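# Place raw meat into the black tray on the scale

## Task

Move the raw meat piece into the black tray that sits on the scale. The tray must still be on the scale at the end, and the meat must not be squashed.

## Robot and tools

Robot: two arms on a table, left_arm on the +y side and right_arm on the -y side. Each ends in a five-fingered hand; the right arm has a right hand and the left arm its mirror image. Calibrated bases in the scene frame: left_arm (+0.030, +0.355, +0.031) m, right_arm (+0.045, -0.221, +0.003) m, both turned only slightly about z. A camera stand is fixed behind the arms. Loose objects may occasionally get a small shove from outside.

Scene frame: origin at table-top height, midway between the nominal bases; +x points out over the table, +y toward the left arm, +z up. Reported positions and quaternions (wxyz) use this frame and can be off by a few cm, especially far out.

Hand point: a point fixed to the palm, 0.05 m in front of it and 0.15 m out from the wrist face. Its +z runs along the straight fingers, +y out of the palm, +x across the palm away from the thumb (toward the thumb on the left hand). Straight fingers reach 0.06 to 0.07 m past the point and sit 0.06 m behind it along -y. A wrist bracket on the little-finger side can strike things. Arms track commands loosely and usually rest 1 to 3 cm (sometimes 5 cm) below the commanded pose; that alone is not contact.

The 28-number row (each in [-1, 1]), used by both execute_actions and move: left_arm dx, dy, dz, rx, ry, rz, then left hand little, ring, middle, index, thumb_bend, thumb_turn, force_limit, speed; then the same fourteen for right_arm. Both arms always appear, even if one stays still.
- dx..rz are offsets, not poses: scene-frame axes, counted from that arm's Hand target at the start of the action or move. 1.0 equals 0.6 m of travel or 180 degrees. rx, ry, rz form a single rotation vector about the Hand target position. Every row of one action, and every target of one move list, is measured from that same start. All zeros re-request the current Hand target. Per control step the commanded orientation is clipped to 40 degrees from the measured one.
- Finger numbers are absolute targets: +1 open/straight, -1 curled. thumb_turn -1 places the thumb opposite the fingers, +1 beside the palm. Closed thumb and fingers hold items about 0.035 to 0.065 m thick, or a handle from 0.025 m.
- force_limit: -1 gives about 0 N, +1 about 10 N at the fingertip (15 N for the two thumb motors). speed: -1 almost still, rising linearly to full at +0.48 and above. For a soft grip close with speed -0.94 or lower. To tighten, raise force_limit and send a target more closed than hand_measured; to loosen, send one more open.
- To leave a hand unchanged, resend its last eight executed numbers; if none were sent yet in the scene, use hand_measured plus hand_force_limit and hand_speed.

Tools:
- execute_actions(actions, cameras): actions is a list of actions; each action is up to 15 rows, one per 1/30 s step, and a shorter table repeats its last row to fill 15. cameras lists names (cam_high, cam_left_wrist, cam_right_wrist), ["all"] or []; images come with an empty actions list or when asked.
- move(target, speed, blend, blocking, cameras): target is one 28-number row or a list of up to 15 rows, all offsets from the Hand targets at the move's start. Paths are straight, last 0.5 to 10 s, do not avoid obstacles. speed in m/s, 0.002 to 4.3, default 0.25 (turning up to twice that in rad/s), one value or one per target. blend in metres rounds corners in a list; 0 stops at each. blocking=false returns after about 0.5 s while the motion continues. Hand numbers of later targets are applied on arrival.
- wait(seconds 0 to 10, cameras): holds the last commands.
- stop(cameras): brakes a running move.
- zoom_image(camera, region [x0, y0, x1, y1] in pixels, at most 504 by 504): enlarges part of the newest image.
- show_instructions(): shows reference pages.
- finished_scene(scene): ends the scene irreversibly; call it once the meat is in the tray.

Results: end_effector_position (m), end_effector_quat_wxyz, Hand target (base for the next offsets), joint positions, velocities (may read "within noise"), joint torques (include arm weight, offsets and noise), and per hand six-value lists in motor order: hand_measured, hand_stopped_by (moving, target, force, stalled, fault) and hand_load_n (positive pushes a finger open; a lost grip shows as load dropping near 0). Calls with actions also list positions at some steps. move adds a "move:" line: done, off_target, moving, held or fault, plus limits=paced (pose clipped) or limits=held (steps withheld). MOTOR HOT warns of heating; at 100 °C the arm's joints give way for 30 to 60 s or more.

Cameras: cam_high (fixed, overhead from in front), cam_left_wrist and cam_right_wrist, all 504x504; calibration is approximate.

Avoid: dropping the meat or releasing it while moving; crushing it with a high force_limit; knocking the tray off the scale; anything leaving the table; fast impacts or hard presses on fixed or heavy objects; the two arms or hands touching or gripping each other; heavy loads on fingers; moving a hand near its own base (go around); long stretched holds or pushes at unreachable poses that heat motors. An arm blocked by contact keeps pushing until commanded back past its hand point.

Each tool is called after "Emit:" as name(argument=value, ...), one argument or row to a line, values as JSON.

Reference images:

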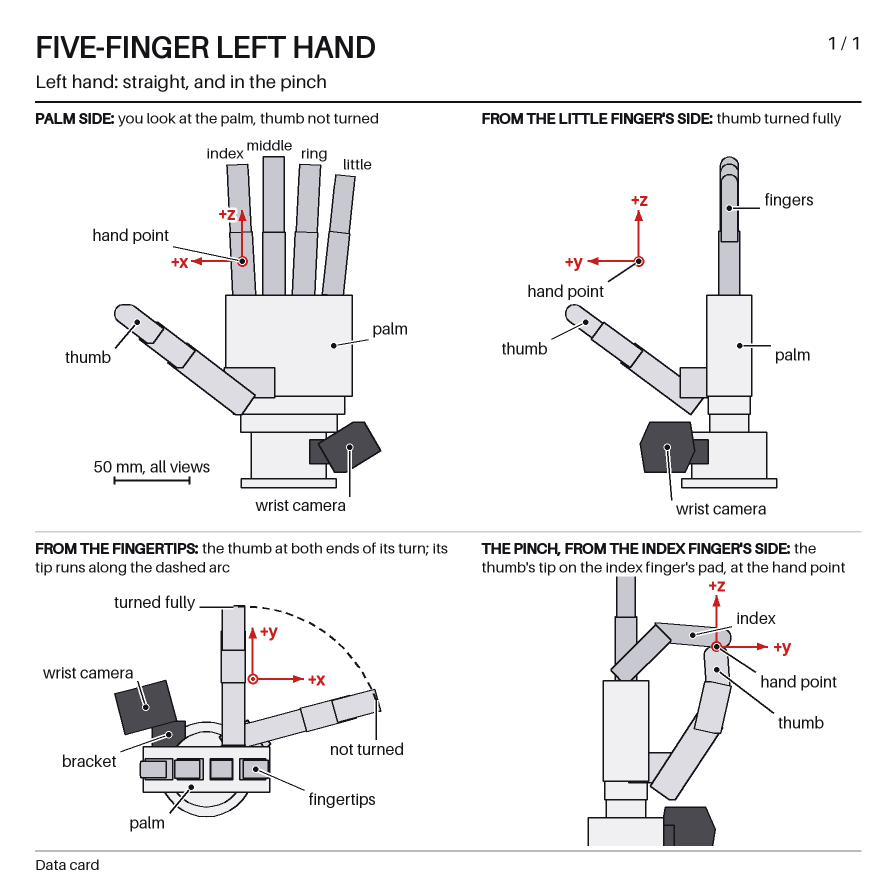

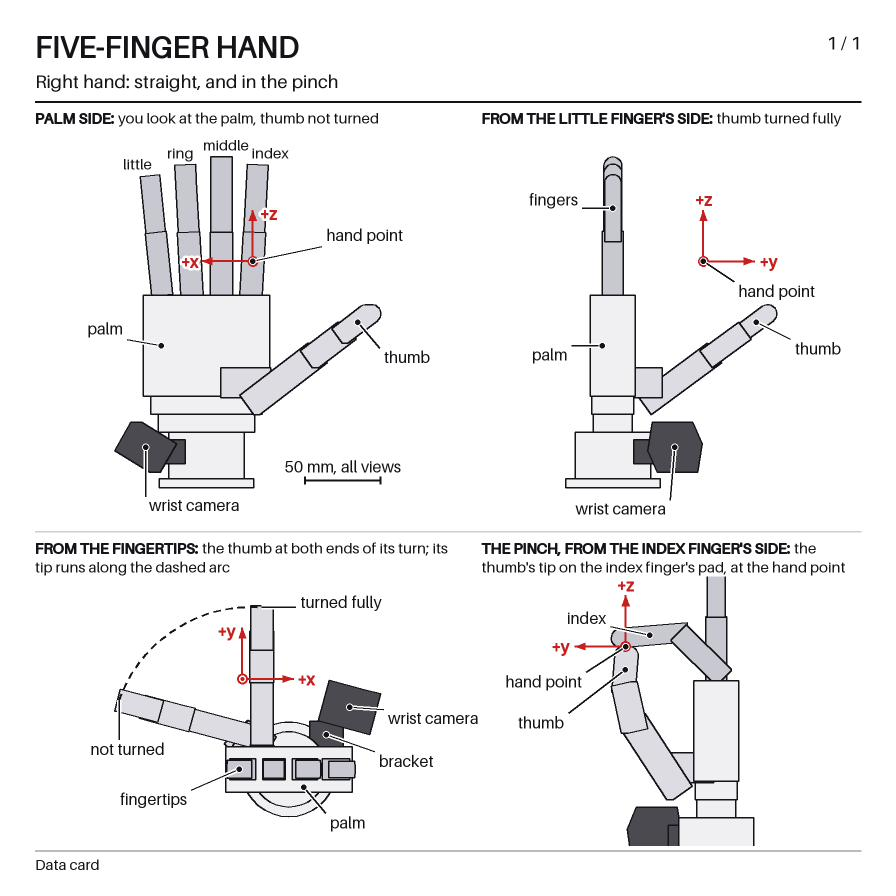

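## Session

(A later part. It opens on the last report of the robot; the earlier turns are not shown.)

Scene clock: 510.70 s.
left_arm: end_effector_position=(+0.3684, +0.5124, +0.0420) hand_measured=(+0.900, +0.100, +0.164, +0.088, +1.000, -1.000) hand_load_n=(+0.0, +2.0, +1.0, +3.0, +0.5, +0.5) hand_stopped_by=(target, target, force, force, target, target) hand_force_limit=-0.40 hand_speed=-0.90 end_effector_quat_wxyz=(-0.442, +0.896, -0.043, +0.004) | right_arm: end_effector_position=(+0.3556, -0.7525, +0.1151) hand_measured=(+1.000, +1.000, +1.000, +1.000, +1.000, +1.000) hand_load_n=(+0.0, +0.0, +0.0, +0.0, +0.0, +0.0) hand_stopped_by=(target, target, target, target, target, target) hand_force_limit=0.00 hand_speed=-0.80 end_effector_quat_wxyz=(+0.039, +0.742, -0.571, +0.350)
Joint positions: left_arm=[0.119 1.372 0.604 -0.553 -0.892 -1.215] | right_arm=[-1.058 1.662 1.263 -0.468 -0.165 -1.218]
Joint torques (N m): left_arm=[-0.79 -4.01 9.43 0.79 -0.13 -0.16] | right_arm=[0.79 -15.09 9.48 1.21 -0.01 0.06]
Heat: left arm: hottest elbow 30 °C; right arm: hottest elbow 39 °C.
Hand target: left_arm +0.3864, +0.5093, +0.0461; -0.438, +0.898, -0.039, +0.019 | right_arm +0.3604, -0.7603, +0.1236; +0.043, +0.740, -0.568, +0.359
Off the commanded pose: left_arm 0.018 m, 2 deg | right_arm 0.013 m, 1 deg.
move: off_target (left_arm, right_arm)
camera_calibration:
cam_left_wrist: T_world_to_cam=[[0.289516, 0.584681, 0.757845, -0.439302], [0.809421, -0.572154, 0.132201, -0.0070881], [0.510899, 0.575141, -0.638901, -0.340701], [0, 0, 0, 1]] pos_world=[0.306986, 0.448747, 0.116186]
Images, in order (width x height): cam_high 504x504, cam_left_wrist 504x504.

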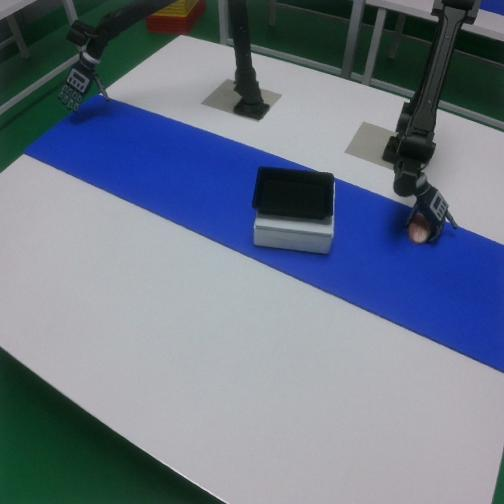

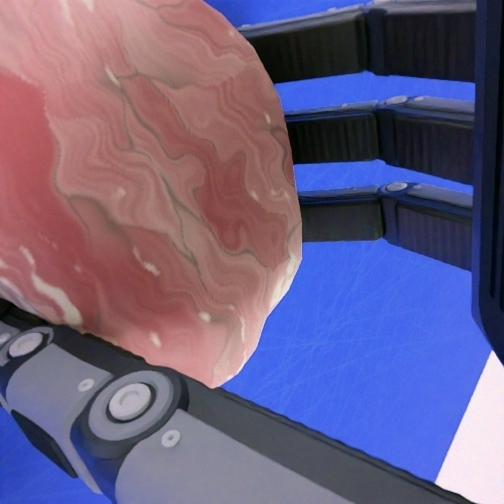

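Emit:
move(
  target=[-0.01,0.0,0.07,0,0,0,0.9,0.1,0.05,0.0,1,-1,-0.4,-0.9,0,0,0,0,0,0,1,1,1,1,1,1,0,-0.8],
  speed=0.05,
  cameras=["cam_high","cam_left_wrist"],
)

Emit:
zoom_image(
  camera="cam_high",
  region=[380, 160, 490, 270],
)

Scene clock: 527.80 s.
left_arm: end_effector_position=(+0.3518, +0.5065, +0.0605) hand_measured=(+0.900, +0.100, +0.164, +0.088, +1.000, -1.000) hand_load_n=(+0.0, +2.0, +0.0, +3.0, +1.0, +1.0) hand_stopped_by=(target, target, force, force, target, target) hand_force_limit=-0.40 hand_speed=-0.90 end_effector_quat_wxyz=(-0.430, +0.901, -0.053, -0.012) | right_arm: end_effector_position=(+0.3556, -0.7525, +0.1151) hand_measured=(+1.000, +1.000, +1.000, +1.000, +1.000, +1.000) hand_load_n=(+0.0, +0.0, +0.0, +0.0, +0.0, +0.0) hand_stopped_by=(target, target, target, target, target, target) hand_force_limit=0.00 hand_speed=-0.80 end_effector_quat_wxyz=(+0.039, +0.742, -0.571, +0.350)
Joint positions: left_arm=[0.119 1.294 0.614 -0.682 -0.872 -1.215] | right_arm=[-1.058 1.662 1.263 -0.468 -0.165 -1.218]
Joint torques (N m): left_arm=[-0.21 -5.13 12.19 0.1 -0.82 -0.11] | right_arm=[0.97 -15.27 9.63 1.01 -0.09 -0.01]
Heat: left arm: hottest elbow 30 °C; right arm: hottest elbow 39 °C.
Hand target: left_arm +0.3804, +0.5094, +0.0881; -0.438, +0.898, -0.039, +0.019 | right_arm +0.3604, -0.7603, +0.1236; +0.043, +0.740, -0.568, +0.359
Off the commanded pose: left_arm 0.040 m, 4 deg | right_arm 0.013 m, 1 deg.
move: off_target (left_arm, right_arm)
camera_calibration:
cam_left_wrist: T_world_to_cam=[[0.320577, 0.601791, 0.73149, -0.463173], [0.811574, -0.57272, 0.115497, 0.0010967], [0.488444, 0.556633, -0.671999, -0.297637], [0, 0, 0, 1]] pos_world=[0.292972, 0.445036, 0.138668]
Images, in order (width x height): cam_high 504x504, cam_left_wrist 504x504.

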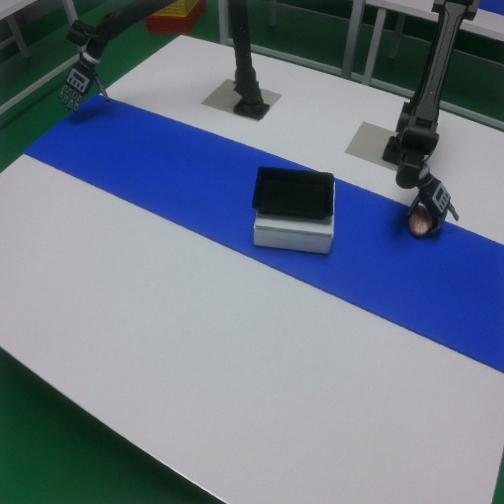

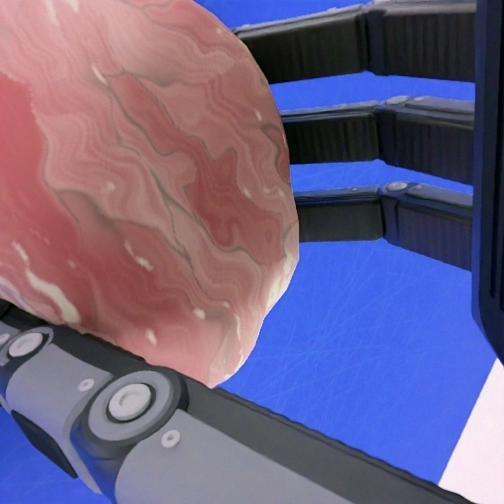

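Scaled by 4.582.

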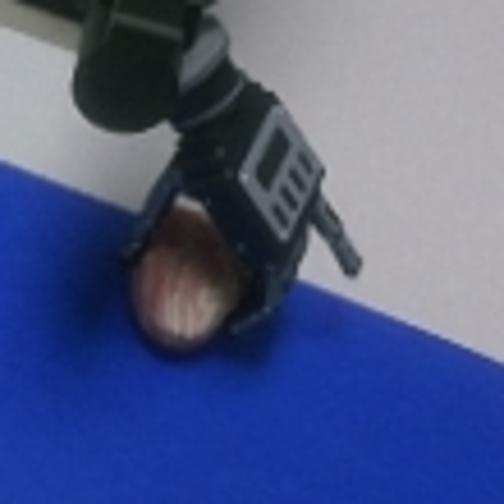

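Emit:
move(
  target=[-0.01,0.0,0.25,0,0,0,0.9,0.1,0.05,0.0,1,-1,-0.4,-0.9,0,0,0,0,0,0,1,1,1,1,1,1,0,-0.8],
  speed=0.1,
  cameras=["cam_high","cam_left_wrist"],
)

Scene clock: 578.93 s.
left_arm: end_effector_position=(+0.3539, +0.5066, +0.2025) hand_measured=(+0.900, +0.100, +0.164, +0.088, +1.000, -1.000) hand_load_n=(+0.0, +2.0, +0.5, +3.0, +0.5, +1.0) hand_stopped_by=(target, target, force, force, target, target) hand_force_limit=-0.40 hand_speed=-0.90 end_effector_quat_wxyz=(-0.429, +0.901, -0.054, -0.013) | right_arm: end_effector_position=(+0.3556, -0.7525, +0.1151) hand_measured=(+1.000, +1.000, +1.000, +1.000, +1.000, +1.000) hand_load_n=(+0.0, +0.0, +0.0, +0.0, +0.0, +0.0) hand_stopped_by=(target, target, target, target, target, target) hand_force_limit=0.00 hand_speed=-0.80 end_effector_quat_wxyz=(+0.039, +0.742, -0.571, +0.350)
Joint positions: left_arm=[0.119 1.101 0.88 -1.145 -0.871 -1.215] | right_arm=[-1.058 1.662 1.263 -0.468 -0.165 -1.218]
Joint torques (N m): left_arm=[-0.26 -4.78 14.99 0.08 -0.82 -0.03] | right_arm=[0.5 -15.27 9.4 1.25 -0.02 0.08]
Heat: left arm: hottest elbow 35 °C; right arm: hottest elbow 39 °C.
Hand target: left_arm +0.3743, +0.5094, +0.2380; -0.438, +0.898, -0.039, +0.019 | right_arm +0.3604, -0.7603, +0.1236; +0.043, +0.740, -0.568, +0.359
Off the commanded pose: left_arm 0.041 m, 4 deg | right_arm 0.013 m, 1 deg.
move: off_target (left_arm, right_arm)
camera_calibration:
cam_left_wrist: T_world_to_cam=[[0.323098, 0.602881, 0.729481, -0.568712], [0.811788, -0.572756, 0.113802, -0.016649], [0.486423, 0.555415, -0.674468, -0.201481], [0, 0, 0, 1]] pos_world=[0.295271, 0.445235, 0.280866]
Images, in order (width x height): cam_high 504x504, cam_left_wrist 504x504.

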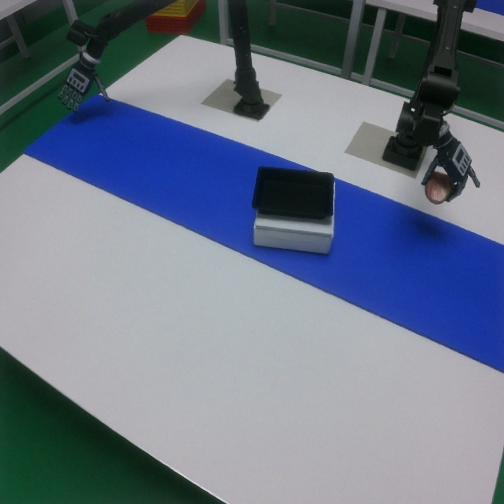

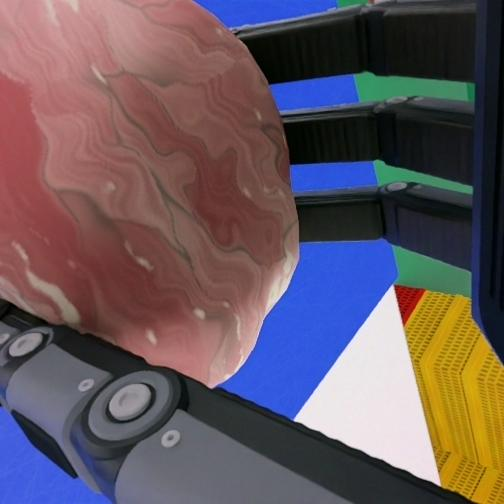

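Emit:
move(
  target=[0.2095,-0.5657,0.0533,0,0,-0.367,0.9,0.1,0.05,0.0,1,-1,-0.4,-0.9,0,0,0,0,0,0,1,1,1,1,1,1,0,-0.8],
  speed=0.2,
  cameras=["cam_high","cam_left_wrist"],
)

Scene clock: 590.23 s.
left_arm: end_effector_position=(+0.4737, +0.1874, +0.2270) hand_measured=(+0.900, +0.100, +0.164, +0.088, +1.000, -1.000) hand_load_n=(+0.0, +2.0, +0.0, +3.0, +0.5, +1.0) hand_stopped_by=(target, target, force, force, target, target) hand_force_limit=-0.40 hand_speed=-0.90 end_effector_quat_wxyz=(-0.350, +0.739, -0.537, +0.209) | right_arm: end_effector_position=(+0.3556, -0.7525, +0.1151) hand_measured=(+1.000, +1.000, +1.000, +1.000, +1.000, +1.000) hand_load_n=(+0.0, +0.0, +0.0, +0.0, +0.0, +0.0) hand_stopped_by=(target, target, target, target, target, target) hand_force_limit=0.00 hand_speed=-0.80 end_effector_quat_wxyz=(+0.039, +0.742, -0.571, +0.350)
Joint positions: left_arm=[-0.518 1.259 1.052 -0.758 -0.622 -0.609] | right_arm=[-1.058 1.662 1.263 -0.468 -0.165 -1.218]
Joint torques (N m): left_arm=[-0.5 -6.36 16.47 2.25 -0.51 0.1] | right_arm=[1.08 -15.56 9.96 1.09 -0.06 0.02]
Heat: left arm: hottest elbow 36 °C; right arm: hottest elbow 39 °C.
Hand target: left_arm +0.5001, +0.1699, +0.2701; -0.357, +0.732, -0.522, +0.255 | right_arm +0.3604, -0.7603, +0.1236; +0.043, +0.740, -0.568, +0.359
Off the commanded pose: left_arm 0.053 m, 6 deg | right_arm 0.013 m, 1 deg.
move: off_target (left_arm, right_arm)
camera_calibration:
cam_left_wrist: T_world_to_cam=[[0.714234, -0.0263493, 0.699411, -0.493468], [-0.17413, -0.97456, 0.141105, 0.236622], [0.6779, -0.222571, -0.700652, -0.00485667], [0, 0, 0, 1]] pos_world=[0.396947, 0.216519, 0.308346]
Images, in order (width x height): cam_high 504x504, cam_left_wrist 504x504.

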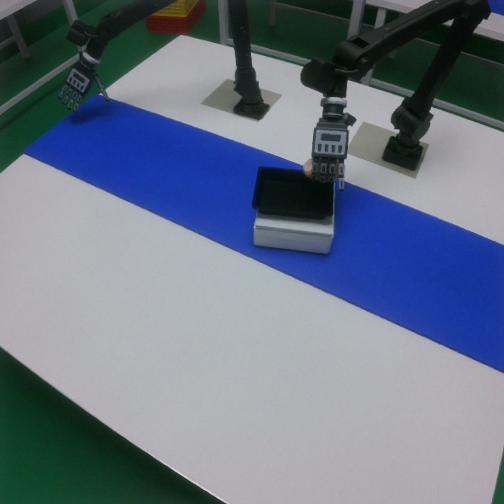

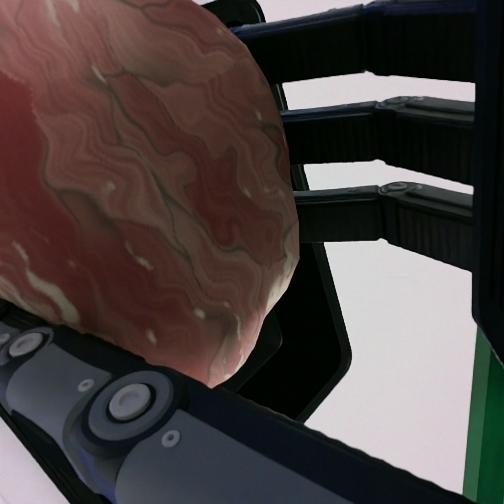

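Emit:
move(
  target=[0.0583,-0.0967,-0.02,0,0,0,0.9,0.1,0.05,0.0,1,-1,-0.4,-0.9,0,0,0,0,0,0,1,1,1,1,1,1,0,-0.8],
  speed=0.1,
  cameras=["cam_high","cam_left_wrist"],
)

Emit:
zoom_image(
  camera="cam_high",
  region=[230, 100, 390, 260],
)

Scene clock: 634.17 s.
left_arm: end_effector_position=(+0.5102, +0.1321, +0.2163) hand_measured=(+0.900, +0.100, +0.164, +0.088, +1.000, -1.000) hand_load_n=(+0.0, +2.0, +0.5, +3.0, +0.5, +0.5) hand_stopped_by=(target, target, force, force, target, target) hand_force_limit=-0.40 hand_speed=-0.90 end_effector_quat_wxyz=(-0.353, +0.732, -0.544, +0.209) | right_arm: end_effector_position=(+0.3556, -0.7525, +0.1151) hand_measured=(+1.000, +1.000, +1.000, +1.000, +1.000, +1.000) hand_load_n=(+0.0, +0.0, +0.0, +0.5, +0.0, +0.0) hand_stopped_by=(target, target, target, target, target, target) hand_force_limit=0.00 hand_speed=-0.80 end_effector_quat_wxyz=(+0.039, +0.742, -0.571, +0.350)
Joint positions: left_arm=[-0.59 1.427 1.186 -0.758 -0.662 -0.658] | right_arm=[-1.058 1.662 1.263 -0.468 -0.165 -1.218]
Joint torques (N m): left_arm=[-1.03 -8.23 16.09 1.83 -0.71 -0.21] | right_arm=[0.21 -15.56 9.51 1.14 0.02 0.12]
Heat: left arm: hottest elbow 41 °C; right arm: hottest elbow 40 °C.
Hand target: left_arm +0.5350, +0.1119, +0.2582; -0.357, +0.732, -0.522, +0.255 | right_arm +0.3604, -0.7603, +0.1236; +0.043, +0.740, -0.568, +0.359
Off the commanded pose: left_arm 0.053 m, 6 deg | right_arm 0.013 m, 1 deg.
move: off_target (left_arm, right_arm)
camera_calibration:
cam_left_wrist: T_world_to_cam=[[0.712918, -0.0480846, 0.699597, -0.509909], [-0.191229, -0.973166, 0.127983, 0.20193], [0.67467, -0.225024, -0.702983, -0.0470002], [0, 0, 0, 1]] pos_world=[0.433848, 0.161417, 0.297847]
Images, in order (width x height): cam_high 504x504, cam_left_wrist 504x504.

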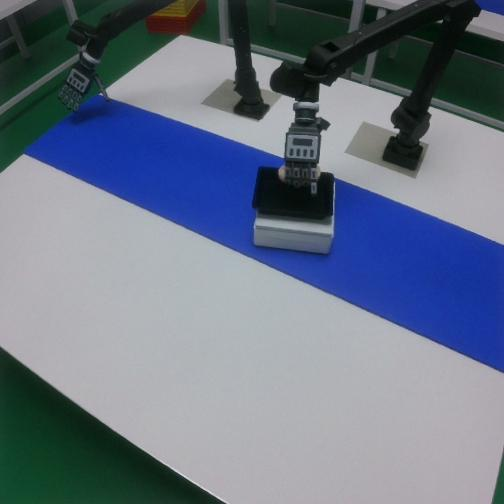

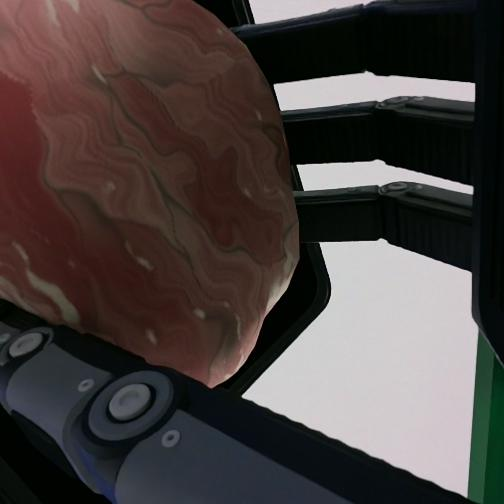

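Scaled by 3.150.

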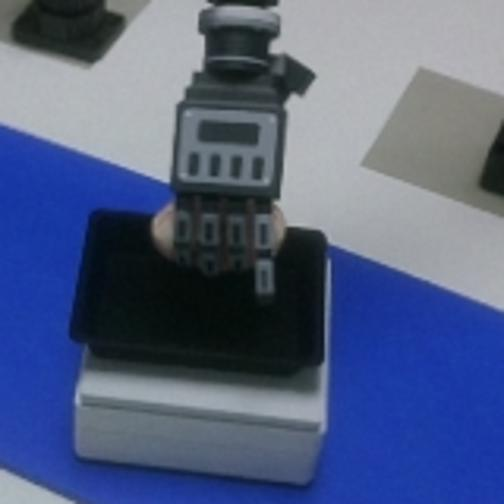

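Emit:
move(
  target=[0.005,-0.006,-0.08,0,0,0,0.9,0.1,0.05,0.0,1,-1,-0.4,-0.9,0,0,0,0,0,0,1,1,1,1,1,1,0,-0.8],
  speed=0.06,
  cameras=["cam_high","cam_left_wrist"],
)

Emit:
zoom_image(
  camera="cam_high",
  region=[230, 100, 390, 260],
)

Scene clock: 659.93 s.
left_arm: end_effector_position=(+0.5301, +0.1186, +0.1951) hand_measured=(+0.900, +0.100, +0.164, +0.088, +1.000, -1.000) hand_load_n=(+0.0, +2.0, +0.0, +3.0, +1.0, +1.0) hand_stopped_by=(target, target, force, force, target, target) hand_force_limit=-0.40 hand_speed=-0.90 end_effector_quat_wxyz=(-0.355, +0.732, -0.534, +0.231) | right_arm: end_effector_position=(+0.3556, -0.7525, +0.1151) hand_measured=(+1.000, +1.000, +1.000, +1.000, +1.000, +1.000) hand_load_n=(+0.0, +0.0, +0.0, +0.0, +0.0, +0.0) hand_stopped_by=(target, target, target, target, target, target) hand_force_limit=0.00 hand_speed=-0.80 end_effector_quat_wxyz=(+0.039, +0.742, -0.571, +0.350)
Joint positions: left_arm=[-0.592 1.48 1.168 -0.641 -0.665 -0.66] | right_arm=[-1.058 1.662 1.263 -0.468 -0.165 -1.218]
Joint torques (N m): left_arm=[-0.79 -9.23 10.74 2.3 -0.75 -0.17] | right_arm=[0.91 -15.38 9.61 0.99 -0.02 0.07]
Heat: left arm: hottest elbow 44 °C; right arm: hottest elbow 40 °C.
Hand target: left_arm +0.5379, +0.1082, +0.2101; -0.356, +0.732, -0.522, +0.255 | right_arm +0.3604, -0.7603, +0.1236; +0.043, +0.740, -0.568, +0.359
Off the commanded pose: left_arm 0.020 m, 3 deg | right_arm 0.013 m, 1 deg.
move: off_target (left_arm, right_arm)
camera_calibration:
cam_left_wrist: T_world_to_cam=[[0.683652, -0.0292682, 0.729221, -0.502481], [-0.195813, -0.969915, 0.144647, 0.194148], [0.703049, -0.241679, -0.668815, -0.098041], [0, 0, 0, 1]] pos_world=[0.450466, 0.149906, 0.272765]
Images, in order (width x height): cam_high 504x504, cam_left_wrist 504x504.

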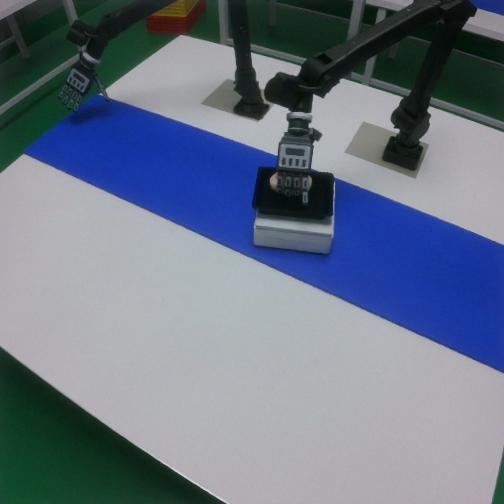

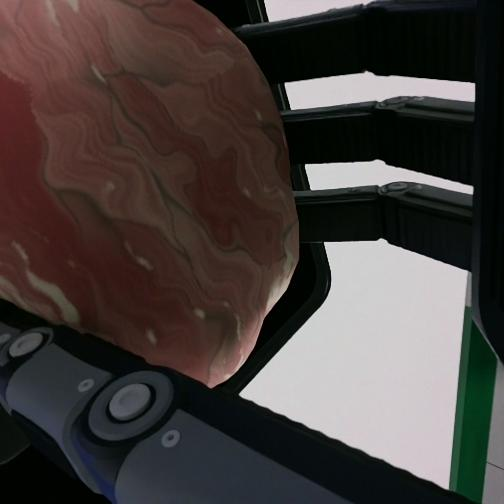

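Scaled by 3.150.

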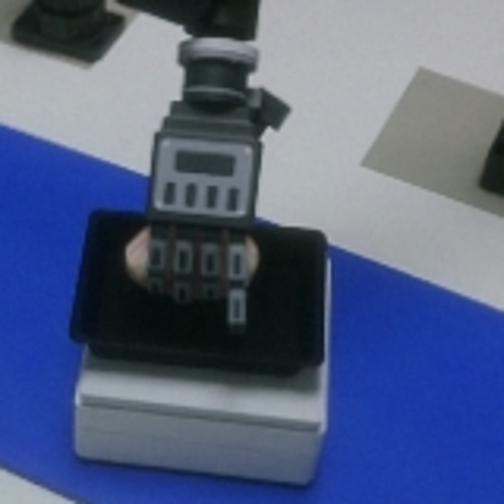

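Emit:
move(
  target=[-0.013,0.01,-0.06,0,0,0,0.9,0.1,0.05,0.0,1,-1,-0.4,-0.9,0,0,0,0,0,0,1,1,1,1,1,1,0,-0.8],
  speed=0.05,
  cameras=["cam_high","cam_left_wrist"],
)

Emit:
zoom_image(
  camera="cam_high",
  region=[230, 100, 390, 260],
)

Scene clock: 676.87 s.
left_arm: end_effector_position=(+0.5218, +0.1239, +0.1605) hand_measured=(+0.900, +0.100, +0.164, +0.088, +1.000, -1.000) hand_load_n=(+0.0, +2.0, +0.5, +3.0, +0.5, +0.5) hand_stopped_by=(target, target, force, force, target, target) hand_force_limit=-0.40 hand_speed=-0.90 end_effector_quat_wxyz=(-0.355, +0.732, -0.533, +0.232) | right_arm: end_effector_position=(+0.3556, -0.7525, +0.1151) hand_measured=(+1.000, +1.000, +1.000, +1.000, +1.000, +1.000) hand_load_n=(+0.0, +0.0, +0.0, +0.0, +0.0, +0.0) hand_stopped_by=(target, target, target, target, target, target) hand_force_limit=0.00 hand_speed=-0.80 end_effector_quat_wxyz=(+0.039, +0.742, -0.571, +0.350)
Joint positions: left_arm=[-0.592 1.486 1.077 -0.54 -0.665 -0.66] | right_arm=[-1.058 1.662 1.263 -0.468 -0.165 -1.218]
Joint torques (N m): left_arm=[-0.56 -8.7 10.22 2.36 -0.7 -0.15] | right_arm=[0.67 -15.09 9.7 1.1 -0.06 0.04]
Heat: left arm: hottest elbow 42 °C; right arm: hottest elbow 40 °C.
Hand target: left_arm +0.5302, +0.1142, +0.1740; -0.356, +0.732, -0.522, +0.255 | right_arm +0.3604, -0.7603, +0.1236; +0.043, +0.740, -0.568, +0.359
Off the commanded pose: left_arm 0.019 m, 3 deg | right_arm 0.013 m, 1 deg.
move: off_target (left_arm, right_arm)
camera_calibration:
cam_left_wrist: T_world_to_cam=[[0.681803, -0.0280045, 0.731, -0.470863], [-0.196142, -0.969677, 0.145793, 0.202702], [0.704751, -0.242782, -0.666621, -0.11518], [0, 0, 0, 1]] pos_world=[0.441967, 0.155405, 0.237866]
Images, in order (width x height): cam_high 504x504, cam_left_wrist 504x504.

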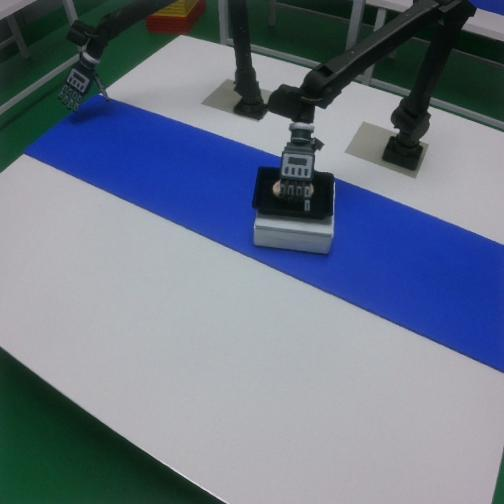

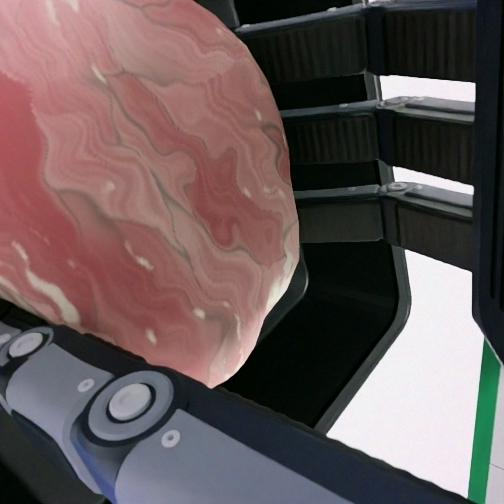

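Scaled by 3.150.

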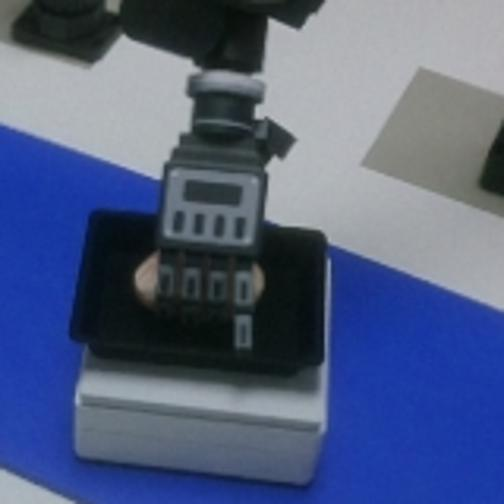

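Emit:
move(
  target=[0,0,-0.025,0,0,0,0.9,0.1,0.05,0.0,1,-1,-0.4,-0.9,0,0,0,0,0,0,1,1,1,1,1,1,0,-0.8],
  speed=0.03,
  cameras=[],
)

Scene clock: 684.67 s.
left_arm: end_effector_position=(+0.5245, +0.1237, +0.1536) hand_measured=(+0.900, +0.100, +0.164, +0.088, +1.000, -1.000) hand_load_n=(+1.0, +2.0, +0.5, +2.5, +0.5, +0.5) hand_stopped_by=(target, target, force, force, target, target) hand_force_limit=-0.40 hand_speed=-0.90 end_effector_quat_wxyz=(-0.358, +0.732, -0.528, +0.239) | right_arm: end_effector_position=(+0.3556, -0.7525, +0.1151) hand_measured=(+1.000, +1.000, +1.000, +1.000, +1.000, +1.000) hand_load_n=(+0.0, +0.0, +0.0, +0.0, +0.0, +0.0) hand_stopped_by=(target, target, target, target, target, target) hand_force_limit=0.00 hand_speed=-0.80 end_effector_quat_wxyz=(+0.039, +0.742, -0.571, +0.350)
Joint positions: left_arm=[-0.592 1.494 1.059 -0.498 -0.671 -0.66] | right_arm=[-1.058 1.662 1.263 -0.468 -0.165 -1.218]
Joint torques (N m): left_arm=[-0.73 -8 9.84 2.33 -0.42 -0.14] | right_arm=[0.79 -15.5 9.61 1.16 -0.03 0.03]
Heat: left arm: hottest elbow 40 °C; right arm: hottest elbow 40 °C.
Hand target: left_arm +0.5302, +0.1141, +0.1591; -0.356, +0.732, -0.522, +0.255 | right_arm +0.3604, -0.7603, +0.1236; +0.043, +0.740, -0.568, +0.359
Off the commanded pose: left_arm 0.012 m, 2 deg | right_arm 0.013 m, 1 deg.
move: off_target (left_arm, right_arm)
No camera images: "cameras" was empty.

Emit:
wait(
  seconds=0.1,
  cameras=["cam_high","cam_left_wrist"],
)

Emit:
zoom_image(
  camera="cam_high",
  region=[230, 120, 350, 240],
)

Scene clock: 690.83 s.
left_arm: end_effector_position=(+0.5244, +0.1238, +0.1534) hand_measured=(+0.900, +0.100, +0.164, +0.088, +1.000, -1.000) hand_load_n=(+1.0, +2.0, +0.5, +3.0, +0.5, +1.0) hand_stopped_by=(target, target, force, force, target, target) hand_force_limit=-0.40 hand_speed=-0.90 end_effector_quat_wxyz=(-0.358, +0.732, -0.528, +0.239) | right_arm: end_effector_position=(+0.3556, -0.7525, +0.1151) hand_measured=(+1.000, +1.000, +1.000, +1.000, +1.000, +1.000) hand_load_n=(+0.0, +0.0, +0.0, +0.0, +0.0, +0.0) hand_stopped_by=(target, target, target, target, target, target) hand_force_limit=0.00 hand_speed=-0.80 end_effector_quat_wxyz=(+0.039, +0.742, -0.571, +0.350)
Joint positions: left_arm=[-0.592 1.494 1.058 -0.498 -0.671 -0.66] | right_arm=[-1.058 1.662 1.263 -0.468 -0.165 -1.218]
Joint torques (N m): left_arm=[-0.38 -8.23 9.87 2.43 -0.44 -0.17] | right_arm=[0.73 -15.85 9.69 0.98 -0.04 0.06]
Heat: left arm: hottest elbow 39 °C; right arm: hottest elbow 40 °C.
Hand target: left_arm +0.5301, +0.1143, +0.1590; -0.357, +0.732, -0.522, +0.255 | right_arm +0.3604, -0.7603, +0.1236; +0.043, +0.740, -0.568, +0.359
Off the commanded pose: left_arm 0.012 m, 2 deg | right_arm 0.013 m, 1 deg.
wait: 0.10 s; at rest from the start
camera_calibration:
cam_left_wrist: T_world_to_cam=[[0.669783, -0.0223768, 0.74222, -0.463603], [-0.194624, -0.969893, 0.146389, 0.203207], [0.716598, -0.242503, -0.653973, -0.129936], [0, 0, 0, 1]] pos_world=[0.443174, 0.155206, 0.229374]
Images, in order (width x height): cam_high 504x504, cam_left_wrist 504x504.

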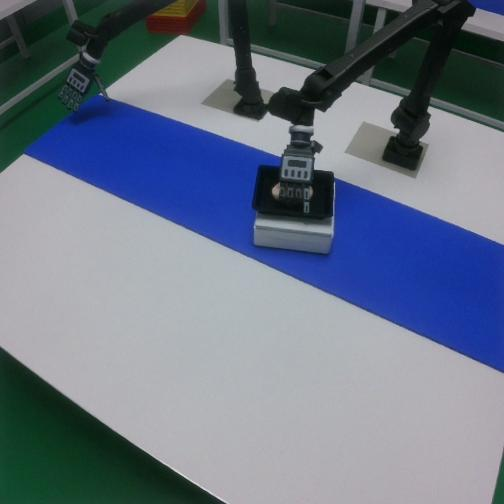

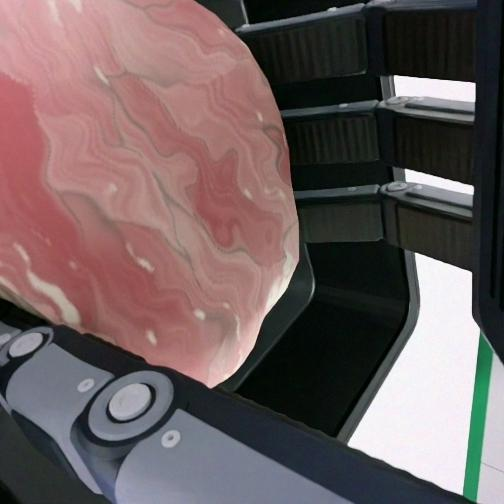

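Scaled by 4.200.

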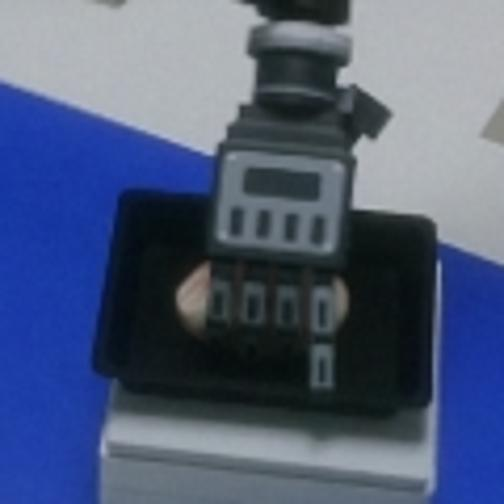

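Emit:
move(
  target=[
    [0,0,0.01,0,0,0,0.15,0.1,0.05,0.0,1,-1,-0.4,-0.3,0,0,0,0,0,0,1,1,1,1,1,1,0,-0.8],
    [-0.013,0.0,-0.02,0,0,0,0.15,0.1,0.05,0.0,1,-1,-0.4,-0.9,0,0,0,0,0,0,1,1,1,1,1,1,0,-0.8],
  ],
  speed=0.03,
  cameras=["cam_high","cam_left_wrist"],
)

Emit:
zoom_image(
  camera="cam_high",
  region=[230, 120, 350, 240],
)

Scene clock: 701.47 s.
left_arm: end_effector_position=(+0.5285, +0.1239, +0.1529) hand_measured=(+0.844, +0.100, +0.164, +0.088, +1.000, -1.000) hand_load_n=(+5.0, +2.0, +0.0, +3.0, +0.5, +1.0) hand_stopped_by=(force, target, force, force, target, target) hand_force_limit=-0.40 hand_speed=-0.90 end_effector_quat_wxyz=(-0.366, +0.731, -0.519, +0.250) | right_arm: end_effector_position=(+0.3556, -0.7525, +0.1151) hand_measured=(+1.000, +1.000, +1.000, +1.000, +1.000, +1.000) hand_load_n=(+0.0, +0.0, +0.0, +0.0, +0.0, +0.0) hand_stopped_by=(target, target, target, target, target, target) hand_force_limit=0.00 hand_speed=-0.80 end_effector_quat_wxyz=(+0.039, +0.742, -0.571, +0.350)
Joint positions: left_arm=[-0.593 1.494 1.042 -0.452 -0.687 -0.659] | right_arm=[-1.058 1.662 1.263 -0.468 -0.165 -1.218]
Joint torques (N m): left_arm=[-1.55 -8.12 8.14 1.69 -0.15 -0.28] | right_arm=[0.73 -15.27 9.66 1.1 -0.05 0.02]
Heat: left arm: hottest elbow 37 °C; right arm: hottest elbow 41 °C.
Hand target: left_arm +0.5224, +0.1144, +0.1470; -0.357, +0.732, -0.522, +0.255 | right_arm +0.3604, -0.7603, +0.1236; +0.043, +0.740, -0.568, +0.359
Off the commanded pose: left_arm 0.013 m, 1 deg | right_arm 0.013 m, 1 deg.
move: off_target (left_arm, right_arm); target 2's new numbers were sent with left_arm's hand 0.013 m and 1 deg from that target
camera_calibration:
cam_left_wrist: T_world_to_cam=[[0.646309, -0.013355, 0.762959, -0.457831], [-0.191754, -0.970606, 0.145446, 0.202934], [0.73859, -0.240304, -0.629872, -0.148762], [0, 0, 0, 1]] pos_world=[0.444687, 0.155107, 0.226089]
Images, in order (width x height): cam_high 504x504, cam_left_wrist 504x504.

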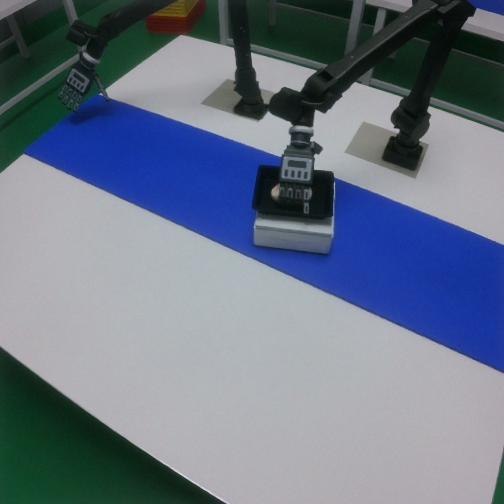

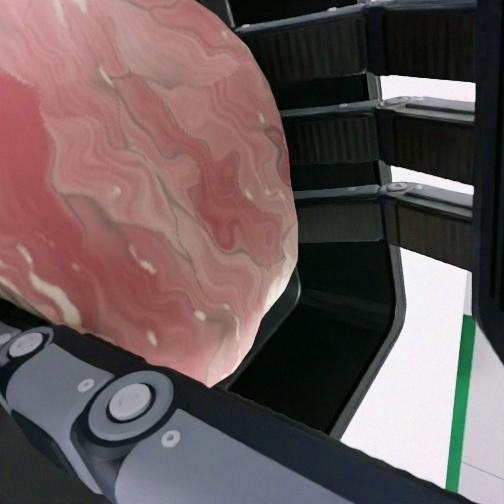

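Scaled by 4.200.

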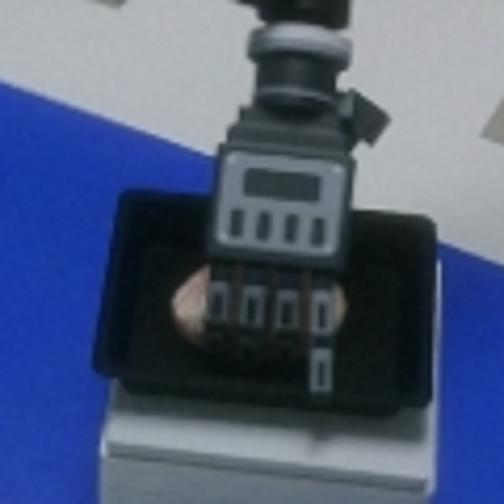

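Emit:
move(
  target=[
    [-0.01,0,0.07,0,0,0,0.844,0.1,0.05,0.0,1,-1,-0.4,-0.9,0,0,0,0,0,0,1,1,1,1,1,1,0,-0.8],
    [-0.013,0.0,0.07,0,0,0,0.15,0.1,0.05,0.0,1,-1,-0.5,-0.3,0,0,0,0,0,0,1,1,1,1,1,1,0,-0.8],
  ],
  speed=0.05,
  cameras=["cam_high","cam_left_wrist"],
)

Emit:
zoom_image(
  camera="cam_high",
  region=[230, 120, 350, 240],
)

Scene clock: 711.53 s.
left_arm: end_effector_position=(+0.5038, +0.1276, +0.1572) hand_measured=(+0.792, +0.100, +0.164, +0.090, +1.000, -1.000) hand_load_n=(+0.0, +2.0, +0.0, +3.0, +0.5, +1.0) hand_stopped_by=(force, target, force, force, target, target) hand_force_limit=-0.50 hand_speed=-0.30 end_effector_quat_wxyz=(-0.357, +0.731, -0.536, +0.224) | right_arm: end_effector_position=(+0.3556, -0.7525, +0.1151) hand_measured=(+1.000, +1.000, +1.000, +1.000, +1.000, +1.000) hand_load_n=(+0.0, +0.0, +0.0, +0.0, +0.0, +0.0) hand_stopped_by=(target, target, target, target, target, target) hand_force_limit=0.00 hand_speed=-0.80 end_effector_quat_wxyz=(+0.039, +0.742, -0.571, +0.350)
Joint positions: left_arm=[-0.609 1.456 1.042 -0.563 -0.679 -0.677] | right_arm=[-1.058 1.662 1.263 -0.468 -0.165 -1.218]
Joint torques (N m): left_arm=[-0.67 -9.82 12.62 1.05 -0.6 -0.14] | right_arm=[0.91 -14.97 9.62 1.11 -0.03 0.05]
Heat: left arm: hottest elbow 36 °C; right arm: hottest elbow 41 °C.
Hand target: left_arm +0.5145, +0.1142, +0.1890; -0.356, +0.732, -0.522, +0.255 | right_arm +0.3604, -0.7603, +0.1236; +0.043, +0.740, -0.568, +0.359
Off the commanded pose: left_arm 0.036 m, 4 deg | right_arm 0.013 m, 1 deg.
move: off_target (left_arm, right_arm); target 2's new numbers were sent with left_arm's hand 0.037 m and 4 deg from that target
camera_calibration:
cam_left_wrist: T_world_to_cam=[[0.690847, -0.0362555, 0.722092, -0.458174], [-0.192742, -0.971834, 0.135607, 0.203355], [0.696837, -0.232861, -0.678376, -0.0992177], [0, 0, 0, 1]] pos_world=[0.424862, 0.157912, 0.235961]
Images, in order (width x height): cam_high 504x504, cam_left_wrist 504x504.

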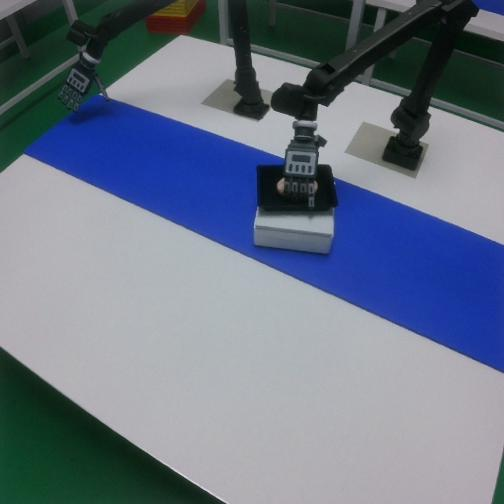

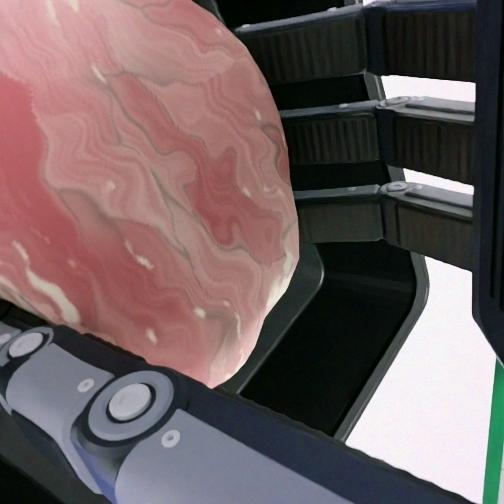

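Scaled by 4.200.

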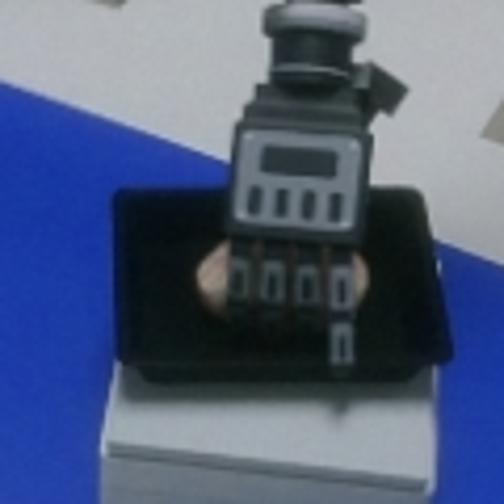

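Emit:
move(
  target=[
    [0.025,0,0.09,0,0,0,0.79,0.1,0.05,0.0,1,-1,-0.4,-0.9,0,0,0,0,0,0,1,1,1,1,1,1,0,-0.8],
  ],
  speed=0.06,
  cameras=["cam_high"],
)

Emit:
zoom_image(
  camera="cam_high",
  region=[230, 120, 350, 240],
)

Scene clock: 722.70 s.
left_arm: end_effector_position=(+0.5071, +0.1233, +0.1954) hand_measured=(+0.790, +0.100, +0.164, +0.090, +1.000, -1.000) hand_load_n=(+0.0, +2.0, +0.5, +3.0, +0.5, +0.5) hand_stopped_by=(target, target, force, force, target, target) hand_force_limit=-0.40 hand_speed=-0.90 end_effector_quat_wxyz=(-0.352, +0.731, -0.542, +0.217) | right_arm: end_effector_position=(+0.3556, -0.7525, +0.1151) hand_measured=(+1.000, +1.000, +1.000, +1.000, +1.000, +1.000) hand_load_n=(+0.0, +0.0, +0.0, +0.0, +0.0, +0.0) hand_stopped_by=(target, target, target, target, target, target) hand_force_limit=0.00 hand_speed=-0.80 end_effector_quat_wxyz=(+0.039, +0.742, -0.571, +0.350)
Joint positions: left_arm=[-0.609 1.44 1.14 -0.695 -0.67 -0.677] | right_arm=[-1.058 1.662 1.263 -0.468 -0.165 -1.218]
Joint torques (N m): left_arm=[0.15 -9.58 15.68 0.83 -0.61 0.02] | right_arm=[0.97 -15.74 9.68 1.05 -0.03 0.03]
Heat: left arm: hottest elbow 36 °C; right arm: hottest elbow 41 °C.
Hand target: left_arm +0.5295, +0.1141, +0.2432; -0.356, +0.732, -0.522, +0.255 | right_arm +0.3604, -0.7603, +0.1236; +0.043, +0.740, -0.568, +0.359
Off the commanded pose: left_arm 0.053 m, 5 deg | right_arm 0.013 m, 1 deg.
move: off_target (left_arm, right_arm)
Images, in order (width x height): cam_high 504x504.

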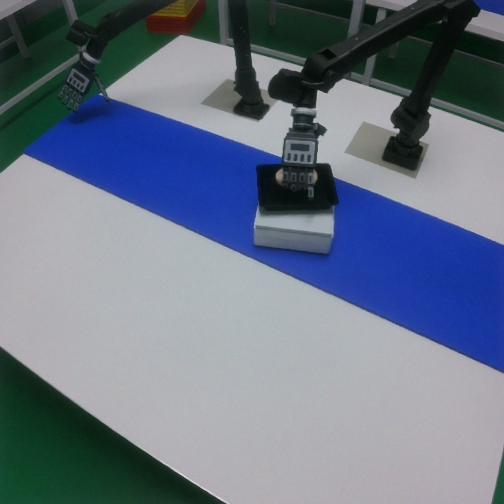

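Scaled by 4.200.

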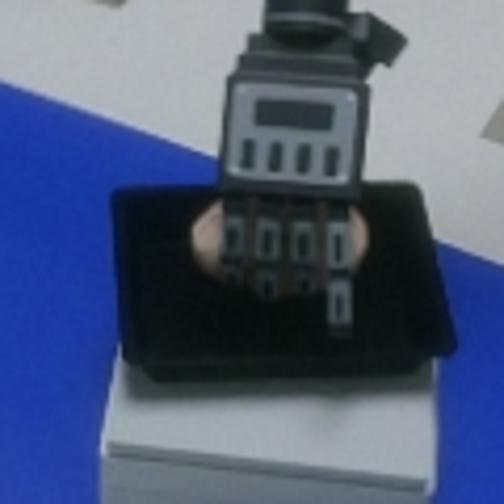

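Emit:
move(
  target=[
    [0,0,0,0,0,0,0.15,0.1,0.05,0.0,1,-1,-0.5,-0.3,0,0,0,0,0,0,1,1,1,1,1,1,0,-0.8],
    [-0.006,0.0065,-0.075,0,0,0.03,0.15,0.1,0.05,0.0,1,-1,-0.5,-0.3,0,0,0,0,0,0,1,1,1,1,1,1,0,-0.8],
  ],
  speed=0.06,
  cameras=["cam_high","cam_left_wrist"],
)

Emit:
zoom_image(
  camera="cam_high",
  region=[230, 120, 350, 240],
)

Scene clock: 754.33 s.
left_arm: end_effector_position=(+0.5171, +0.1278, +0.1836) hand_measured=(+0.150, +0.100, +0.164, +0.090, +1.000, -1.000) hand_load_n=(+0.0, +2.0, +0.0, +3.0, +0.5, +1.0) hand_stopped_by=(target, target, force, force, target, target) hand_force_limit=-0.50 hand_speed=-0.30 end_effector_quat_wxyz=(-0.367, +0.754, -0.500, +0.214) | right_arm: end_effector_position=(+0.3556, -0.7525, +0.1151) hand_measured=(+1.000, +1.000, +1.000, +1.000, +1.000, +1.000) hand_load_n=(+0.0, +0.0, +0.0, +0.0, +0.0, +0.0) hand_stopped_by=(target, target, target, target, target, target) hand_force_limit=0.00 hand_speed=-0.80 end_effector_quat_wxyz=(+0.039, +0.742, -0.571, +0.350)
Joint positions: left_arm=[-0.609 1.476 1.14 -0.69 -0.728 -0.775] | right_arm=[-1.058 1.662 1.263 -0.468 -0.165 -1.218]
Joint torques (N m): left_arm=[-0.56 -8.53 10.8 2.15 -0.76 -0.21] | right_arm=[1.14 -15.5 9.52 0.95 -0.05 0.06]
Heat: left arm: hottest elbow 42 °C; right arm: hottest elbow 41 °C.
Hand target: left_arm +0.5259, +0.1181, +0.1980; -0.368, +0.755, -0.487, +0.238 | right_arm +0.3604, -0.7603, +0.1236; +0.043, +0.740, -0.568, +0.359
Off the commanded pose: left_arm 0.020 m, 3 deg | right_arm 0.013 m, 1 deg.
move: off_target (left_arm, right_arm)
camera_calibration:
cam_left_wrist: T_world_to_cam=[[0.681881, 0.0302063, 0.730839, -0.4919], [-0.106728, -0.984345, 0.140262, 0.158751], [0.723635, -0.173643, -0.667983, -0.113875], [0, 0, 0, 1]] pos_world=[0.434765, 0.15135, 0.261166]
Images, in order (width x height): cam_high 504x504, cam_left_wrist 504x504.

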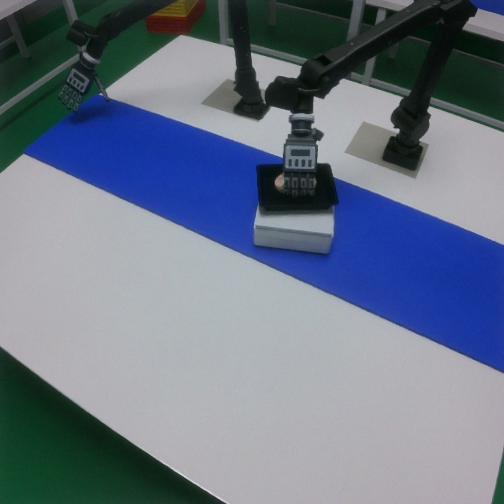

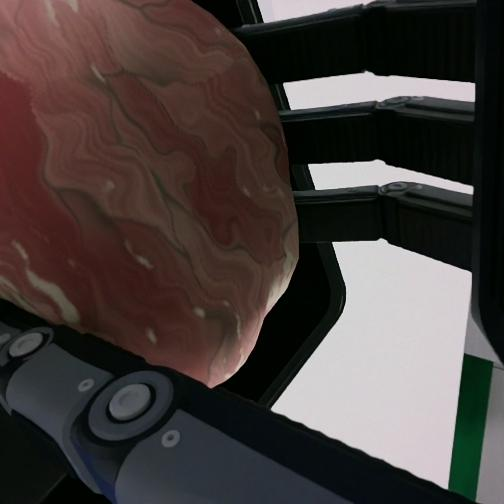

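Scaled by 4.200.

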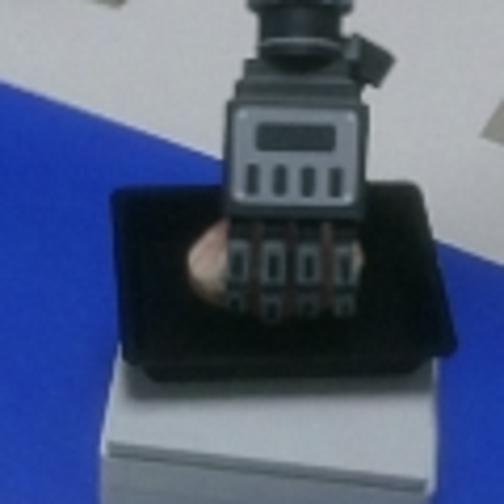

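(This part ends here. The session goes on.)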